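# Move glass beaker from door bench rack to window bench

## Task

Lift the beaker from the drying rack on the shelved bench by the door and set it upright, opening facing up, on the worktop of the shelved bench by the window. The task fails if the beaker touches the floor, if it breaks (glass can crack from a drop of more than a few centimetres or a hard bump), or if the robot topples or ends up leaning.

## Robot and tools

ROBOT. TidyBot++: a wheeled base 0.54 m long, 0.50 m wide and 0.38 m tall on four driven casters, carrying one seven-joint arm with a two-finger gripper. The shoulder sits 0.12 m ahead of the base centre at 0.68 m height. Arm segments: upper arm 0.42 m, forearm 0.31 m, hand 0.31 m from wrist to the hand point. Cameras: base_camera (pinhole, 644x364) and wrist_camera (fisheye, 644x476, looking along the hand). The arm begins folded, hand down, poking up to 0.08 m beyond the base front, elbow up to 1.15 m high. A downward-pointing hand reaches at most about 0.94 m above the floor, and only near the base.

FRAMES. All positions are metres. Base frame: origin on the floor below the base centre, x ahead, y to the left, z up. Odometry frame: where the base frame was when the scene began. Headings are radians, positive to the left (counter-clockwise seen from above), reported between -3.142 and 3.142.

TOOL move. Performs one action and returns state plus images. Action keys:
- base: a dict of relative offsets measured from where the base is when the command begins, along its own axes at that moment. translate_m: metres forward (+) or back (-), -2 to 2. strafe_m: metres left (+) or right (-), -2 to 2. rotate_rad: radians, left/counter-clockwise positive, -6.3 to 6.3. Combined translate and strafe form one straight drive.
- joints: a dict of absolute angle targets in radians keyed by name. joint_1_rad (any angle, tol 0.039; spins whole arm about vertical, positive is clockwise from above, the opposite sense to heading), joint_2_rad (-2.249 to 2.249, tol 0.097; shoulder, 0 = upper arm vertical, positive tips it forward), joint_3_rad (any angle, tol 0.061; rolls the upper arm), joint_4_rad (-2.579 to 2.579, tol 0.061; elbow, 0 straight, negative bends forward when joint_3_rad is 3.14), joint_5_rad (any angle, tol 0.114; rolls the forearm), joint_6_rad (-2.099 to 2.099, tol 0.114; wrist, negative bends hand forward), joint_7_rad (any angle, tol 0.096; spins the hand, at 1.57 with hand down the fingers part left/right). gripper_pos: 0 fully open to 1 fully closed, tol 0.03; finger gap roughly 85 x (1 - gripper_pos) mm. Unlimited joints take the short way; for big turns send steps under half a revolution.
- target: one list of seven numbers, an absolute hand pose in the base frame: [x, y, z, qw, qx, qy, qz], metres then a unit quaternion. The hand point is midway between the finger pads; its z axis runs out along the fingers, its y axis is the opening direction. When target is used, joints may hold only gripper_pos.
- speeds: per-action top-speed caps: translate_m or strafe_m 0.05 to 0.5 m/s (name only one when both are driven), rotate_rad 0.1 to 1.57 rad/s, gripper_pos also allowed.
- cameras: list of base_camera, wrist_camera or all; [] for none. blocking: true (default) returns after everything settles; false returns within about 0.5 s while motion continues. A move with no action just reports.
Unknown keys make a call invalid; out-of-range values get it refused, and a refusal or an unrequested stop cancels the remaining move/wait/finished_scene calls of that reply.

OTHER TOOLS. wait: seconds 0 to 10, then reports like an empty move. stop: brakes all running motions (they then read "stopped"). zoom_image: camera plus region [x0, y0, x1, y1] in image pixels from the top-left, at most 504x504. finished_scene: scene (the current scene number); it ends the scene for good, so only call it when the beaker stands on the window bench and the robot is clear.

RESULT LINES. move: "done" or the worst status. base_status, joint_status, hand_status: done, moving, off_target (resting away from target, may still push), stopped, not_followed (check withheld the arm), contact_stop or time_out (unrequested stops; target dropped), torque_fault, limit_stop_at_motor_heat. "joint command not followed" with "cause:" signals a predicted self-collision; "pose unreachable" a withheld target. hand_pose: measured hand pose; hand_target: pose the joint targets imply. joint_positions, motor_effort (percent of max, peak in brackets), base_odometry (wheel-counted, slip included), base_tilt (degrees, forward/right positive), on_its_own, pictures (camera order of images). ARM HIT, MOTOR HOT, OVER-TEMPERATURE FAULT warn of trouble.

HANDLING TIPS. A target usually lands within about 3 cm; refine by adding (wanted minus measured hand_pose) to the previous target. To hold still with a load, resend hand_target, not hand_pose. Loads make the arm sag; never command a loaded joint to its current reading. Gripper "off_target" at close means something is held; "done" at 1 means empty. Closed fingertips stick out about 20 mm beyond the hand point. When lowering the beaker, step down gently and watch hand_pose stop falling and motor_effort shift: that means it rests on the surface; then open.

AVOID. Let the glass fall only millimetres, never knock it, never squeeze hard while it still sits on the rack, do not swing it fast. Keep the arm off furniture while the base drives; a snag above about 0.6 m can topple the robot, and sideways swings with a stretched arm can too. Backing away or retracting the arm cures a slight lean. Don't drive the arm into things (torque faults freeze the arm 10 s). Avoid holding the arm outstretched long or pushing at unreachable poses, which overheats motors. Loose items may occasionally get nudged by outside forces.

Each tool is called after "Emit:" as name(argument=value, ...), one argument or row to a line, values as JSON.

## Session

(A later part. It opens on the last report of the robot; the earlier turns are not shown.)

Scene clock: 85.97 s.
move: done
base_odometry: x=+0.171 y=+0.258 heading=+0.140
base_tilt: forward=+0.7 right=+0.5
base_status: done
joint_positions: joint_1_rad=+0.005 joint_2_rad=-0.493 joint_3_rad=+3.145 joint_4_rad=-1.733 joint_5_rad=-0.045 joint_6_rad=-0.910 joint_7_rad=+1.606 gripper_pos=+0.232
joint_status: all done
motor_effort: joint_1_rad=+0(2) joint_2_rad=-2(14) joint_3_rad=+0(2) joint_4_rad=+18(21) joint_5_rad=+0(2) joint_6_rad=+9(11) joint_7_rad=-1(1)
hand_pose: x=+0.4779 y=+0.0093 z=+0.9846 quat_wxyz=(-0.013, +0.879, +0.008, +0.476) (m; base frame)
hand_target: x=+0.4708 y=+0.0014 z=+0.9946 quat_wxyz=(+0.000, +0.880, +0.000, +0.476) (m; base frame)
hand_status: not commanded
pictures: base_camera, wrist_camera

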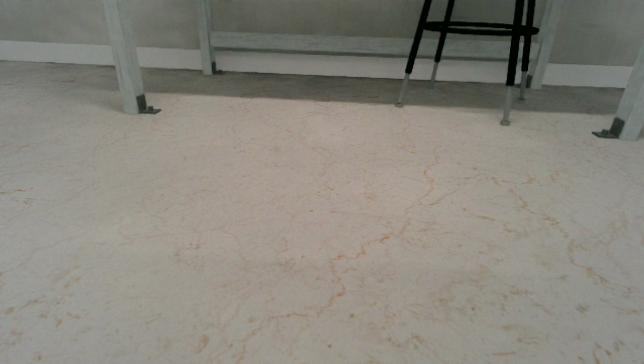

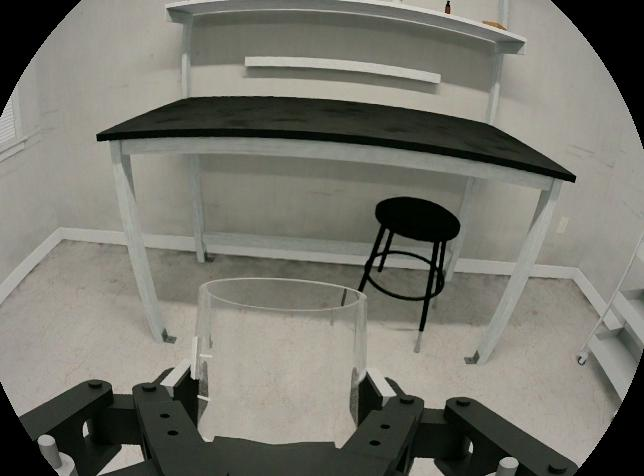

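Emit:
move(
  base={"translate_m":0.2,"strafe_m":0.2,"rotate_rad":-0.1},
  speeds={"translate_m":0.3},
)

Emit:
zoom_image(
  camera="wrist_camera",
  region=[60, 60, 560, 380],
)

Scene clock: 95.87 s.
move: done
base_odometry: x=+0.341 y=+0.484 heading=+0.040
base_tilt: forward=+0.7 right=+0.5
base_status: done
joint_positions: joint_1_rad=+0.005 joint_2_rad=-0.495 joint_3_rad=+3.145 joint_4_rad=-1.732 joint_5_rad=-0.039 joint_6_rad=-0.912 joint_7_rad=+1.606 gripper_pos=+0.232
joint_status: not commanded
motor_effort: joint_1_rad=+0(2) joint_2_rad=-2(4) joint_3_rad=+0(3) joint_4_rad=+18(19) joint_5_rad=+1(2) joint_6_rad=+9(10) joint_7_rad=+0(1)
hand_pose: x=+0.4769 y=+0.0078 z=+0.9855 quat_wxyz=(-0.010, +0.879, +0.009, +0.477) (m; base frame)
hand_target: x=+0.4708 y=+0.0014 z=+0.9946 quat_wxyz=(+0.000, +0.880, +0.000, +0.476) (m; base frame)
hand_status: not commanded
pictures: base_camera, wrist_camera

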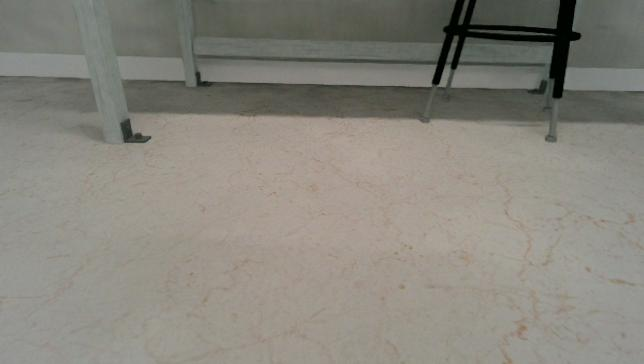

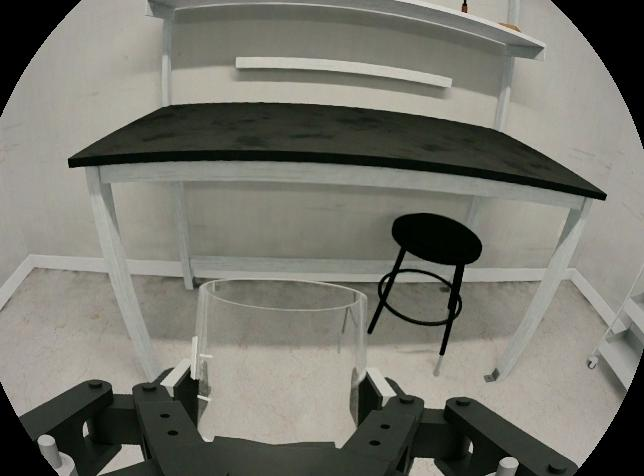

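Scaled by 1.008.

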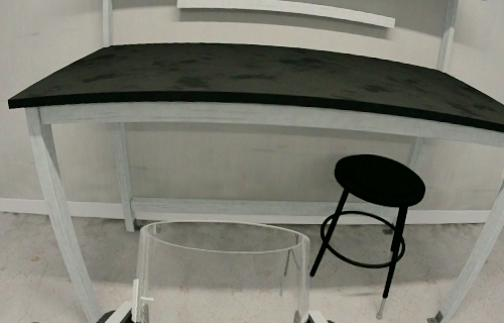

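Emit:
zoom_image(
  camera="wrist_camera",
  region=[160, 250, 410, 470],
)

Scaled by 2.016.

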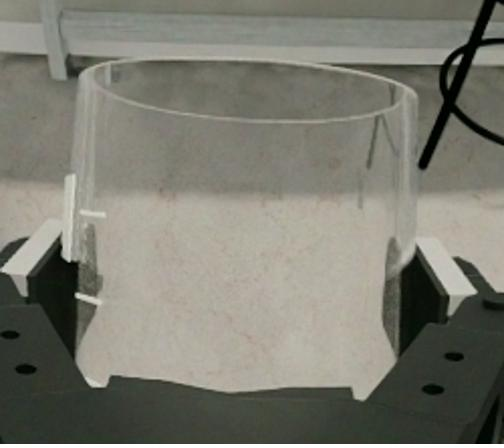

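Emit:
move(
  base={"translate_m":0.28,"strafe_m":0.05},
  speeds={"translate_m":0.25},
)

Scene clock: 109.40 s.
move: done
base_odometry: x=+0.619 y=+0.546 heading=+0.040
base_tilt: forward=+0.7 right=+0.5
base_status: done
joint_positions: joint_1_rad=+0.005 joint_2_rad=-0.494 joint_3_rad=+3.145 joint_4_rad=-1.731 joint_5_rad=-0.039 joint_6_rad=-0.912 joint_7_rad=+1.606 gripper_pos=+0.232
joint_status: not commanded
motor_effort: joint_1_rad=+0(1) joint_2_rad=-3(5) joint_3_rad=-1(2) joint_4_rad=+18(19) joint_5_rad=+1(2) joint_6_rad=+9(10) joint_7_rad=+0(1)
hand_pose: x=+0.4771 y=+0.0078 z=+0.9852 quat_wxyz=(-0.010, +0.879, +0.009, +0.476) (m; base frame)
hand_target: x=+0.4708 y=+0.0014 z=+0.9946 quat_wxyz=(+0.000, +0.880, +0.000, +0.476) (m; base frame)
hand_status: not commanded
pictures: base_camera, wrist_camera

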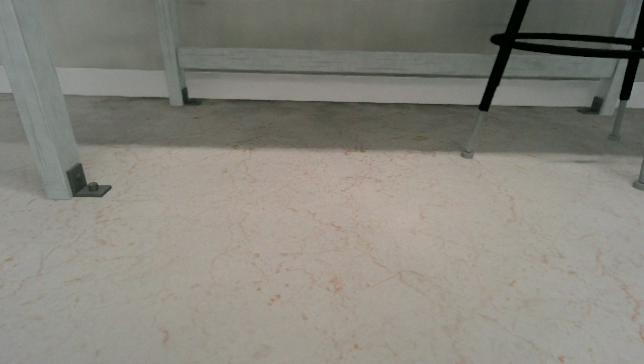

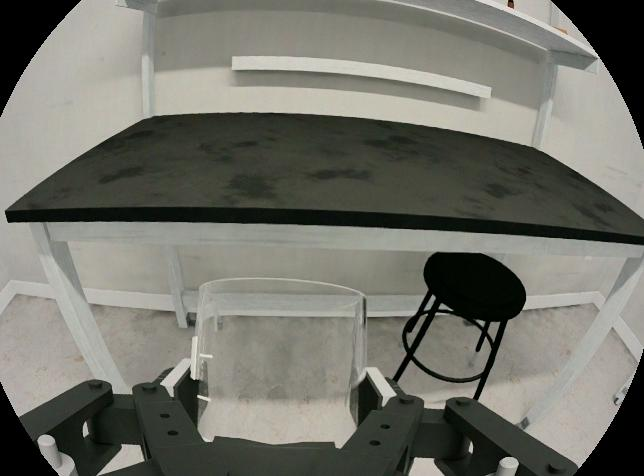

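Emit:
move(
  joints={"joint_2_rad":-0.3,"joint_4_rad":-1.4,"joint_6_rad":-1.05},
  base={"translate_m":0.1},
  speeds={"translate_m":0.1},
)

Scene clock: 115.10 s.
move: done
base_odometry: x=+0.719 y=+0.550 heading=+0.040
base_tilt: forward=+0.7 right=+0.5
base_status: done
joint_positions: joint_1_rad=+0.005 joint_2_rad=-0.298 joint_3_rad=+3.145 joint_4_rad=-1.432 joint_5_rad=-0.039 joint_6_rad=-1.009 joint_7_rad=+1.606 gripper_pos=+0.232
joint_status: all done
motor_effort: joint_1_rad=+0(1) joint_2_rad=-8(10) joint_3_rad=-1(1) joint_4_rad=+17(19) joint_5_rad=+1(1) joint_6_rad=+9(10) joint_7_rad=-1(1)
hand_pose: x=+0.5419 y=+0.0080 z=+1.0488 quat_wxyz=(-0.009, +0.878, +0.011, +0.479) (m; base frame)
hand_target: x=+0.5353 y=+0.0014 z=+1.0560 quat_wxyz=(+0.000, +0.880, +0.000, +0.476) (m; base frame)
hand_status: not commanded
pictures: base_camera, wrist_camera

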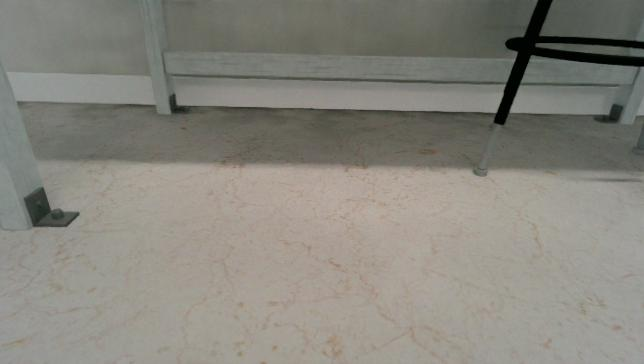

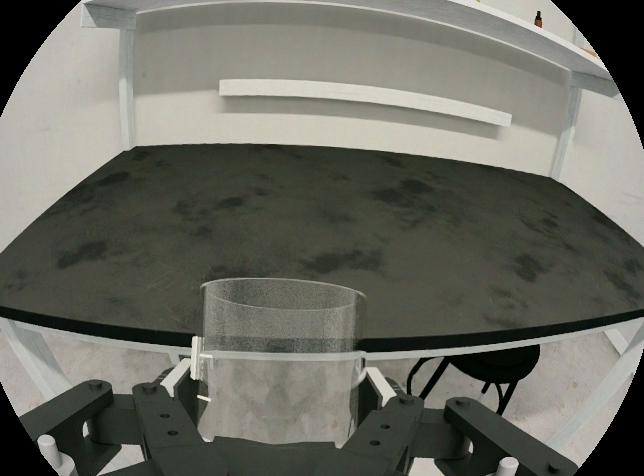

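Emit:
move(
  joints={"joint_6_rad":0.2},
  base={"translate_m":-0.056},
  speeds={"translate_m":0.1},
  cameras=[],
)

Emit:
move(
  joints={"joint_1_rad":0.0,"joint_2_rad":0.28,"joint_4_rad":-1.69,"joint_5_rad":0.04,"joint_6_rad":0.67,"joint_7_rad":1.54},
)

Scene clock: 119.33 s.
move: done
base_odometry: x=+0.663 y=+0.547 heading=+0.040
base_tilt: forward=+0.7 right=+0.5
base_status: done
joint_positions: joint_1_rad=+0.005 joint_2_rad=-0.298 joint_3_rad=+3.145 joint_4_rad=-1.419 joint_5_rad=-0.039 joint_6_rad=+0.153 joint_7_rad=+1.606 gripper_pos=+0.232
joint_status: all done
motor_effort: joint_1_rad=-1(1) joint_2_rad=-7(11) joint_3_rad=+0(1) joint_4_rad=+18(20) joint_5_rad=+2(2) joint_6_rad=+9(11) joint_7_rad=-1(1)
hand_pose: x=+0.5350 y=-0.0044 z=+1.3970 quat_wxyz=(+0.003, +0.465, -0.006, +0.885) (m; base frame)
hand_target: x=+0.5187 y=+0.0014 z=+1.4199 quat_wxyz=(+0.000, +0.435, +0.000, +0.900) (m; base frame)
hand_status: not commanded
pictures: none
No camera images: "cameras" was empty.

Scene clock: 121.33 s.
move: done
base_odometry: x=+0.663 y=+0.547 heading=+0.040
base_tilt: forward=+0.7 right=+0.5
base_status: not commanded
joint_positions: joint_1_rad=+0.005 joint_2_rad=+0.285 joint_3_rad=+3.145 joint_4_rad=-1.688 joint_5_rad=-0.008 joint_6_rad=+0.618 joint_7_rad=+1.577 gripper_pos=+0.232
joint_status: all done
motor_effort: joint_1_rad=+0(2) joint_2_rad=-27(31) joint_3_rad=+0(2) joint_4_rad=+18(21) joint_5_rad=+1(2) joint_6_rad=+11(12) joint_7_rad=-1(2)
hand_pose: x=+0.8308 y=-0.0054 z=+1.0291 quat_wxyz=(+0.005, +0.627, -0.004, +0.779) (m; base frame)
hand_target: x=+0.8248 y=+0.0091 z=+1.0471 quat_wxyz=(-0.007, +0.605, +0.010, +0.796) (m; base frame)
hand_status: not commanded
pictures: base_camera, wrist_camera

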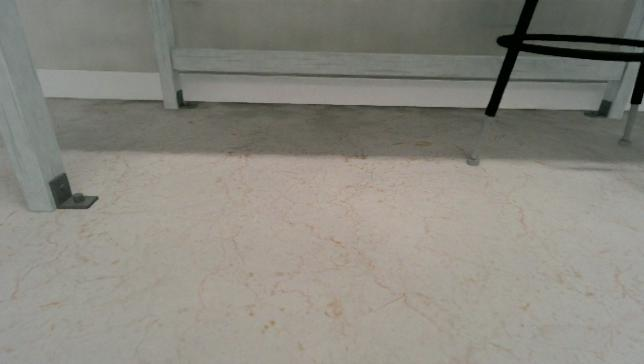

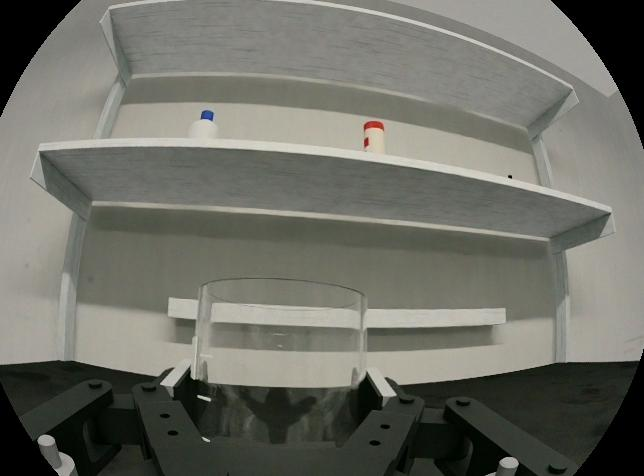

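Emit:
move(
  joints={"joint_2_rad":0.35,"joint_4_rad":-1.77,"joint_6_rad":0.88,"joint_7_rad":1.6},
)

Scene clock: 126.27 s.
move: done
base_odometry: x=+0.663 y=+0.547 heading=+0.040
base_tilt: forward=+0.8 right=+0.5
base_status: not commanded
joint_positions: joint_1_rad=+0.005 joint_2_rad=+0.344 joint_3_rad=+3.145 joint_4_rad=-1.763 joint_5_rad=-0.008 joint_6_rad=+0.833 joint_7_rad=+1.584 gripper_pos=+0.232
joint_status: all done
motor_effort: joint_1_rad=+0(1) joint_2_rad=-28(30) joint_3_rad=+0(2) joint_4_rad=+18(19) joint_5_rad=+1(2) joint_6_rad=+10(11) joint_7_rad=+0(1)
hand_pose: x=+0.8287 y=-0.0056 z=+1.0083 quat_wxyz=(+0.008, +0.595, -0.002, +0.804) (m; base frame)
hand_target: x=+0.8257 y=+0.0109 z=+1.0139 quat_wxyz=(+0.013, +0.581, +0.028, +0.814) (m; base frame)
hand_status: not commanded
pictures: base_camera, wrist_camera

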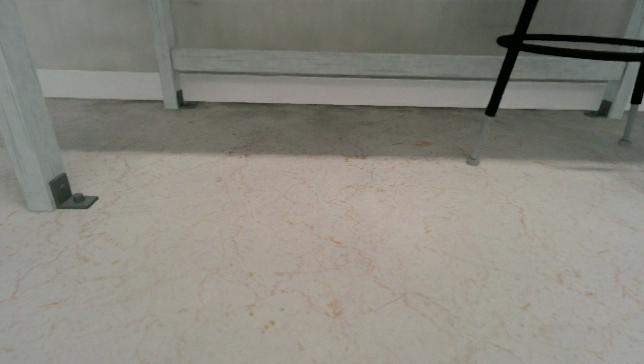

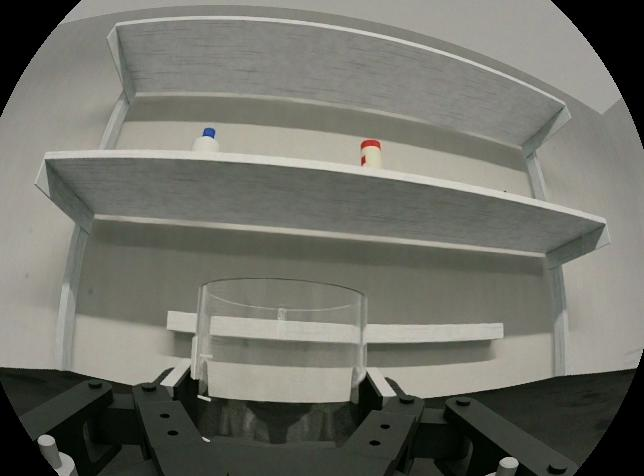

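Emit:
move(
  joints={"joint_2_rad":0.394,"joint_4_rad":-1.826,"joint_6_rad":0.98,"joint_7_rad":1.65},
)

Emit:
zoom_image(
  camera="wrist_camera",
  region=[160, 250, 410, 470],
)

Scene clock: 129.83 s.
move: done
base_odometry: x=+0.663 y=+0.547 heading=+0.040
base_tilt: forward=+0.8 right=+0.5
base_status: not commanded
joint_positions: joint_1_rad=+0.005 joint_2_rad=+0.386 joint_3_rad=+3.145 joint_4_rad=-1.820 joint_5_rad=-0.008 joint_6_rad=+0.936 joint_7_rad=+1.618 gripper_pos=+0.232
joint_status: all done
motor_effort: joint_1_rad=-1(1) joint_2_rad=-28(30) joint_3_rad=-1(2) joint_4_rad=+17(19) joint_5_rad=+1(2) joint_6_rad=+10(11) joint_7_rad=+0(1)
hand_pose: x=+0.8277 y=-0.0057 z=+0.9776 quat_wxyz=(+0.022, +0.593, +0.008, +0.805) (m; base frame)
hand_target: x=+0.8252 y=+0.0117 z=+0.9812 quat_wxyz=(+0.032, +0.580, +0.043, +0.813) (m; base frame)
hand_status: not commanded
pictures: base_camera, wrist_camera

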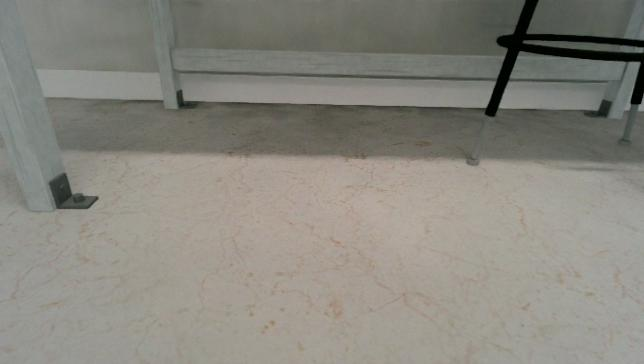

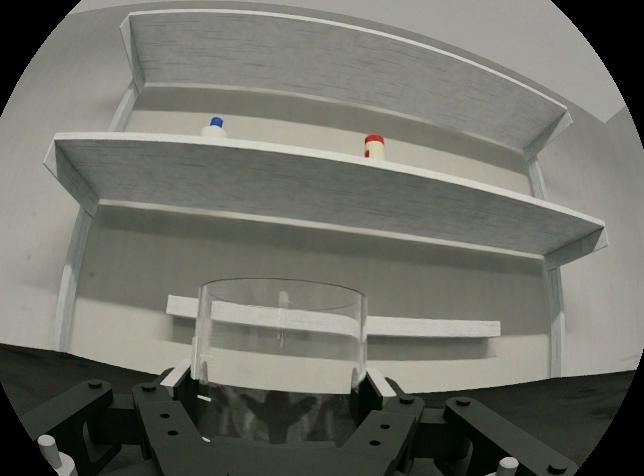

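Scaled by 2.016.

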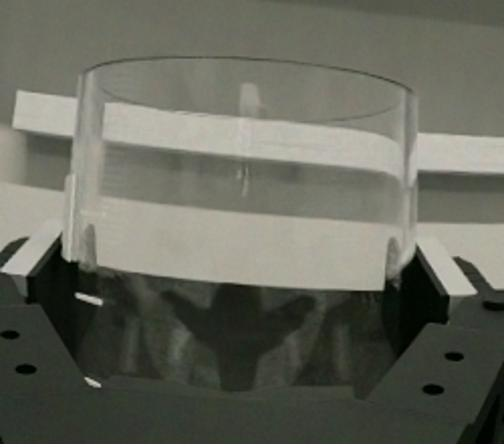

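Emit:
move(
  joints={"joint_2_rad":0.406,"joint_4_rad":-1.842,"joint_6_rad":0.993},
  cameras=[],
)

Emit:
move(
  joints={"joint_2_rad":0.417,"joint_4_rad":-1.856,"joint_6_rad":1.016},
  cameras=[],
)

Scene clock: 131.73 s.
move: done
base_odometry: x=+0.663 y=+0.547 heading=+0.040
base_tilt: forward=+0.8 right=+0.5
base_status: not commanded
joint_positions: joint_1_rad=+0.005 joint_2_rad=+0.392 joint_3_rad=+3.145 joint_4_rad=-1.834 joint_5_rad=-0.007 joint_6_rad=+0.949 joint_7_rad=+1.618 gripper_pos=+0.232
joint_status: all done
motor_effort: joint_1_rad=+0(1) joint_2_rad=-28(29) joint_3_rad=-1(1) joint_4_rad=+17(17) joint_5_rad=+1(2) joint_6_rad=+10(11) joint_7_rad=+0(1)
hand_pose: x=+0.8270 y=-0.0057 z=+0.9687 quat_wxyz=(+0.022, +0.596, +0.008, +0.802) (m; base frame)
hand_target: x=+0.8259 y=+0.0118 z=+0.9679 quat_wxyz=(+0.031, +0.586, +0.043, +0.809) (m; base frame)
hand_status: not commanded
pictures: none
No camera images: "cameras" was empty.

Scene clock: 132.30 s.
move: done
base_odometry: x=+0.663 y=+0.547 heading=+0.040
base_tilt: forward=+0.8 right=+0.5
base_status: not commanded
joint_positions: joint_1_rad=+0.005 joint_2_rad=+0.398 joint_3_rad=+3.145 joint_4_rad=-1.845 joint_5_rad=-0.007 joint_6_rad=+0.975 joint_7_rad=+1.618 gripper_pos=+0.232
joint_status: all done
motor_effort: joint_1_rad=+0(1) joint_2_rad=-27(29) joint_3_rad=-1(2) joint_4_rad=+16(17) joint_5_rad=+1(2) joint_6_rad=+9(11) joint_7_rad=+0(0)
hand_pose: x=+0.8251 y=-0.0057 z=+0.9668 quat_wxyz=(+0.023, +0.592, +0.008, +0.805) (m; base frame)
hand_target: x=+0.8254 y=+0.0119 z=+0.9594 quat_wxyz=(+0.031, +0.587, +0.043, +0.808) (m; base frame)
hand_status: not commanded
pictures: none
No camera images: "cameras" was empty.

Emit:
move(
  joints={"joint_2_rad":0.428,"joint_4_rad":-1.87,"joint_6_rad":1.041},
)

Emit:
zoom_image(
  camera="wrist_camera",
  region=[160, 250, 410, 470],
)

Scene clock: 133.50 s.
move: done
base_odometry: x=+0.663 y=+0.547 heading=+0.040
base_tilt: forward=+0.8 right=+0.5
base_status: not commanded
joint_positions: joint_1_rad=+0.005 joint_2_rad=+0.403 joint_3_rad=+3.145 joint_4_rad=-1.855 joint_5_rad=-0.007 joint_6_rad=+1.006 joint_7_rad=+1.618 gripper_pos=+0.232
joint_status: all done
motor_effort: joint_1_rad=+0(1) joint_2_rad=-27(27) joint_3_rad=+0(1) joint_4_rad=+15(16) joint_5_rad=+1(2) joint_6_rad=+9(10) joint_7_rad=+0(1)
hand_pose: x=+0.8228 y=-0.0057 z=+0.9668 quat_wxyz=(+0.023, +0.586, +0.008, +0.810) (m; base frame)
hand_target: x=+0.8244 y=+0.0121 z=+0.9515 quat_wxyz=(+0.030, +0.587, +0.043, +0.808) (m; base frame)
hand_status: not commanded
pictures: base_camera, wrist_camera

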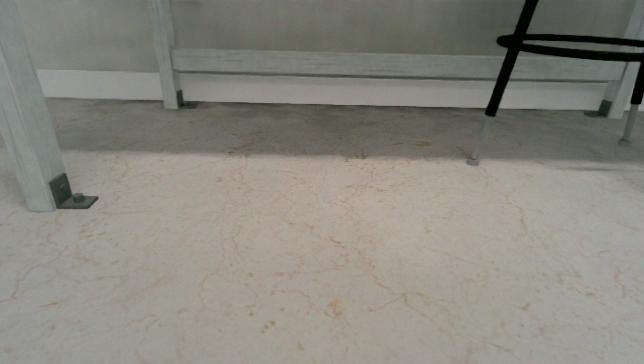

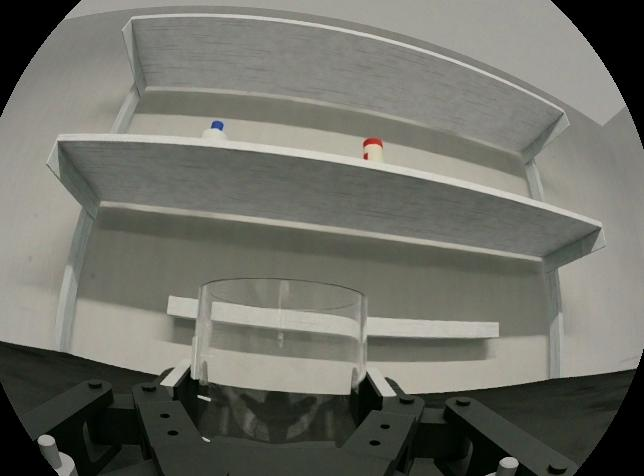

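Scaled by 2.016.

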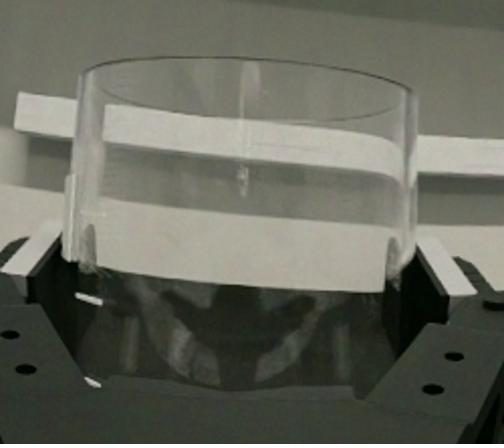

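Emit:
move(
  joints={"joint_2_rad":0.414,"joint_4_rad":-1.852,"joint_6_rad":1.03,"gripper_pos":0.3},
  cameras=[],
)

Emit:
move(
  joints={"gripper_pos":0.21},
)

Emit:
zoom_image(
  camera="wrist_camera",
  region=[160, 250, 410, 470],
)

Scene clock: 135.17 s.
move: off_target
base_odometry: x=+0.663 y=+0.547 heading=+0.040
base_tilt: forward=+0.8 right=+0.5
base_status: not commanded
joint_positions: joint_1_rad=+0.005 joint_2_rad=+0.403 joint_3_rad=+3.145 joint_4_rad=-1.855 joint_5_rad=-0.007 joint_6_rad=+1.006 joint_7_rad=+1.618 gripper_pos=+0.232
joint_status: gripper_pos off_target (ended at +0.232, target +0.300); the others done
motor_effort: joint_1_rad=-1(1) joint_2_rad=-27(28) joint_3_rad=-1(1) joint_4_rad=+16(16) joint_5_rad=+1(2) joint_6_rad=+9(10) joint_7_rad=+0(1)
hand_pose: x=+0.8228 y=-0.0057 z=+0.9668 quat_wxyz=(+0.023, +0.586, +0.008, +0.810) (m; base frame)
hand_target: x=+0.8235 y=+0.0120 z=+0.9678 quat_wxyz=(+0.031, +0.578, +0.043, +0.814) (m; base frame)
hand_status: not commanded
pictures: none
No camera images: "cameras" was empty.

Scene clock: 135.67 s.
move: done
base_odometry: x=+0.663 y=+0.547 heading=+0.040
base_tilt: forward=+0.8 right=+0.5
base_status: not commanded
joint_positions: joint_1_rad=+0.005 joint_2_rad=+0.403 joint_3_rad=+3.145 joint_4_rad=-1.855 joint_5_rad=-0.007 joint_6_rad=+1.006 joint_7_rad=+1.618 gripper_pos=+0.209
joint_status: all done
motor_effort: joint_1_rad=+0(1) joint_2_rad=-27(27) joint_3_rad=-1(2) joint_4_rad=+15(16) joint_5_rad=+2(2) joint_6_rad=+9(10) joint_7_rad=+0(1)
hand_pose: x=+0.8228 y=-0.0057 z=+0.9670 quat_wxyz=(+0.023, +0.586, +0.008, +0.810) (m; base frame)
hand_target: x=+0.8235 y=+0.0120 z=+0.9678 quat_wxyz=(+0.031, +0.578, +0.043, +0.814) (m; base frame)
hand_status: not commanded
pictures: base_camera, wrist_camera

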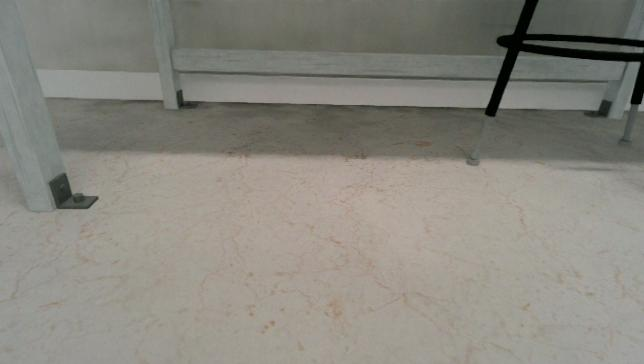

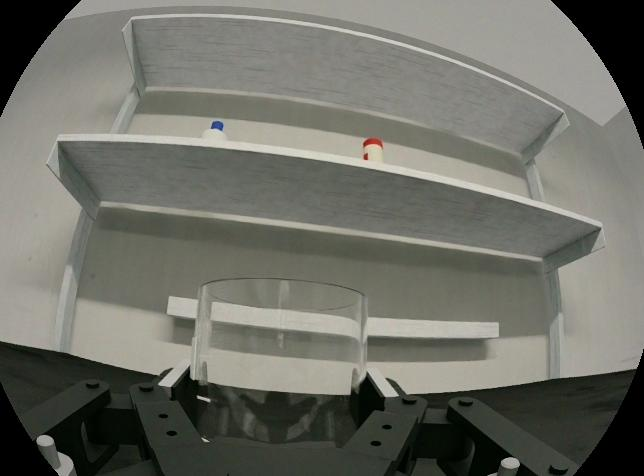

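Scaled by 2.016.

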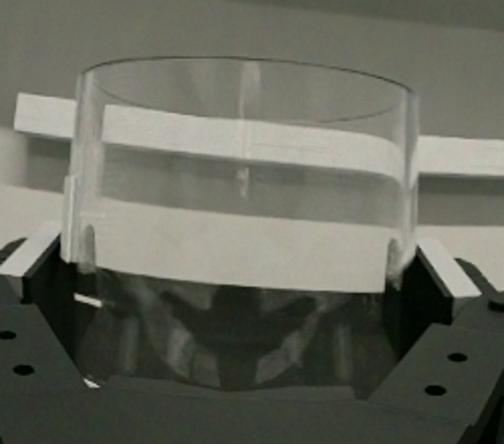

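Beaker didn't move on release; it's standing. Open and retreat.

Emit:
move(
  joints={"gripper_pos":0},
  cameras=["wrist_camera"],
)

Emit:
move(
  base={"translate_m":-0.3},
  speeds={"translate_m":0.15},
  cameras=["wrist_camera"],
)

Scene clock: 136.97 s.
move: done
base_odometry: x=+0.663 y=+0.547 heading=+0.040
base_tilt: forward=+0.8 right=+0.5
base_status: not commanded
joint_positions: joint_1_rad=+0.005 joint_2_rad=+0.403 joint_3_rad=+3.145 joint_4_rad=-1.855 joint_5_rad=-0.007 joint_6_rad=+1.006 joint_7_rad=+1.618 gripper_pos=+0.000
joint_status: all done
motor_effort: joint_1_rad=-1(1) joint_2_rad=-27(27) joint_3_rad=-1(1) joint_4_rad=+15(16) joint_5_rad=+2(2) joint_6_rad=+9(9) joint_7_rad=+0(1)
hand_pose: x=+0.8228 y=-0.0056 z=+0.9670 quat_wxyz=(+0.023, +0.586, +0.009, +0.810) (m; base frame)
hand_target: x=+0.8235 y=+0.0120 z=+0.9678 quat_wxyz=(+0.031, +0.578, +0.043, +0.814) (m; base frame)
hand_status: not commanded
pictures: wrist_camera

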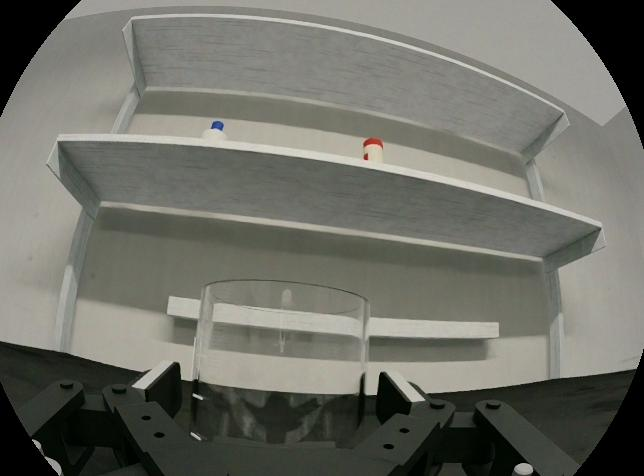

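Scene clock: 139.63 s.
move: done
base_odometry: x=+0.363 y=+0.536 heading=+0.040
base_tilt: forward=+0.7 right=+0.5
base_status: done
joint_positions: joint_1_rad=+0.005 joint_2_rad=+0.405 joint_3_rad=+3.145 joint_4_rad=-1.855 joint_5_rad=-0.006 joint_6_rad=+1.006 joint_7_rad=+1.618 gripper_pos=+0.000
joint_status: not commanded
motor_effort: joint_1_rad=+0(1) joint_2_rad=-27(29) joint_3_rad=+0(2) joint_4_rad=+15(16) joint_5_rad=+1(2) joint_6_rad=+9(10) joint_7_rad=+0(1)
hand_pose: x=+0.8231 y=-0.0050 z=+0.9661 quat_wxyz=(+0.023, +0.586, +0.009, +0.810) (m; base frame)
hand_target: x=+0.8235 y=+0.0120 z=+0.9678 quat_wxyz=(+0.031, +0.578, +0.043, +0.814) (m; base frame)
hand_status: not commanded
pictures: wrist_camera

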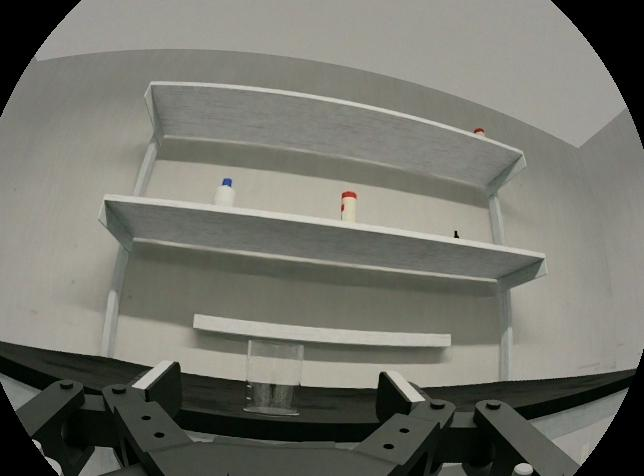

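Standing upright on the bench.

Emit:
finished_scene(
  scene=2,
)

The scene is finished: the task was done.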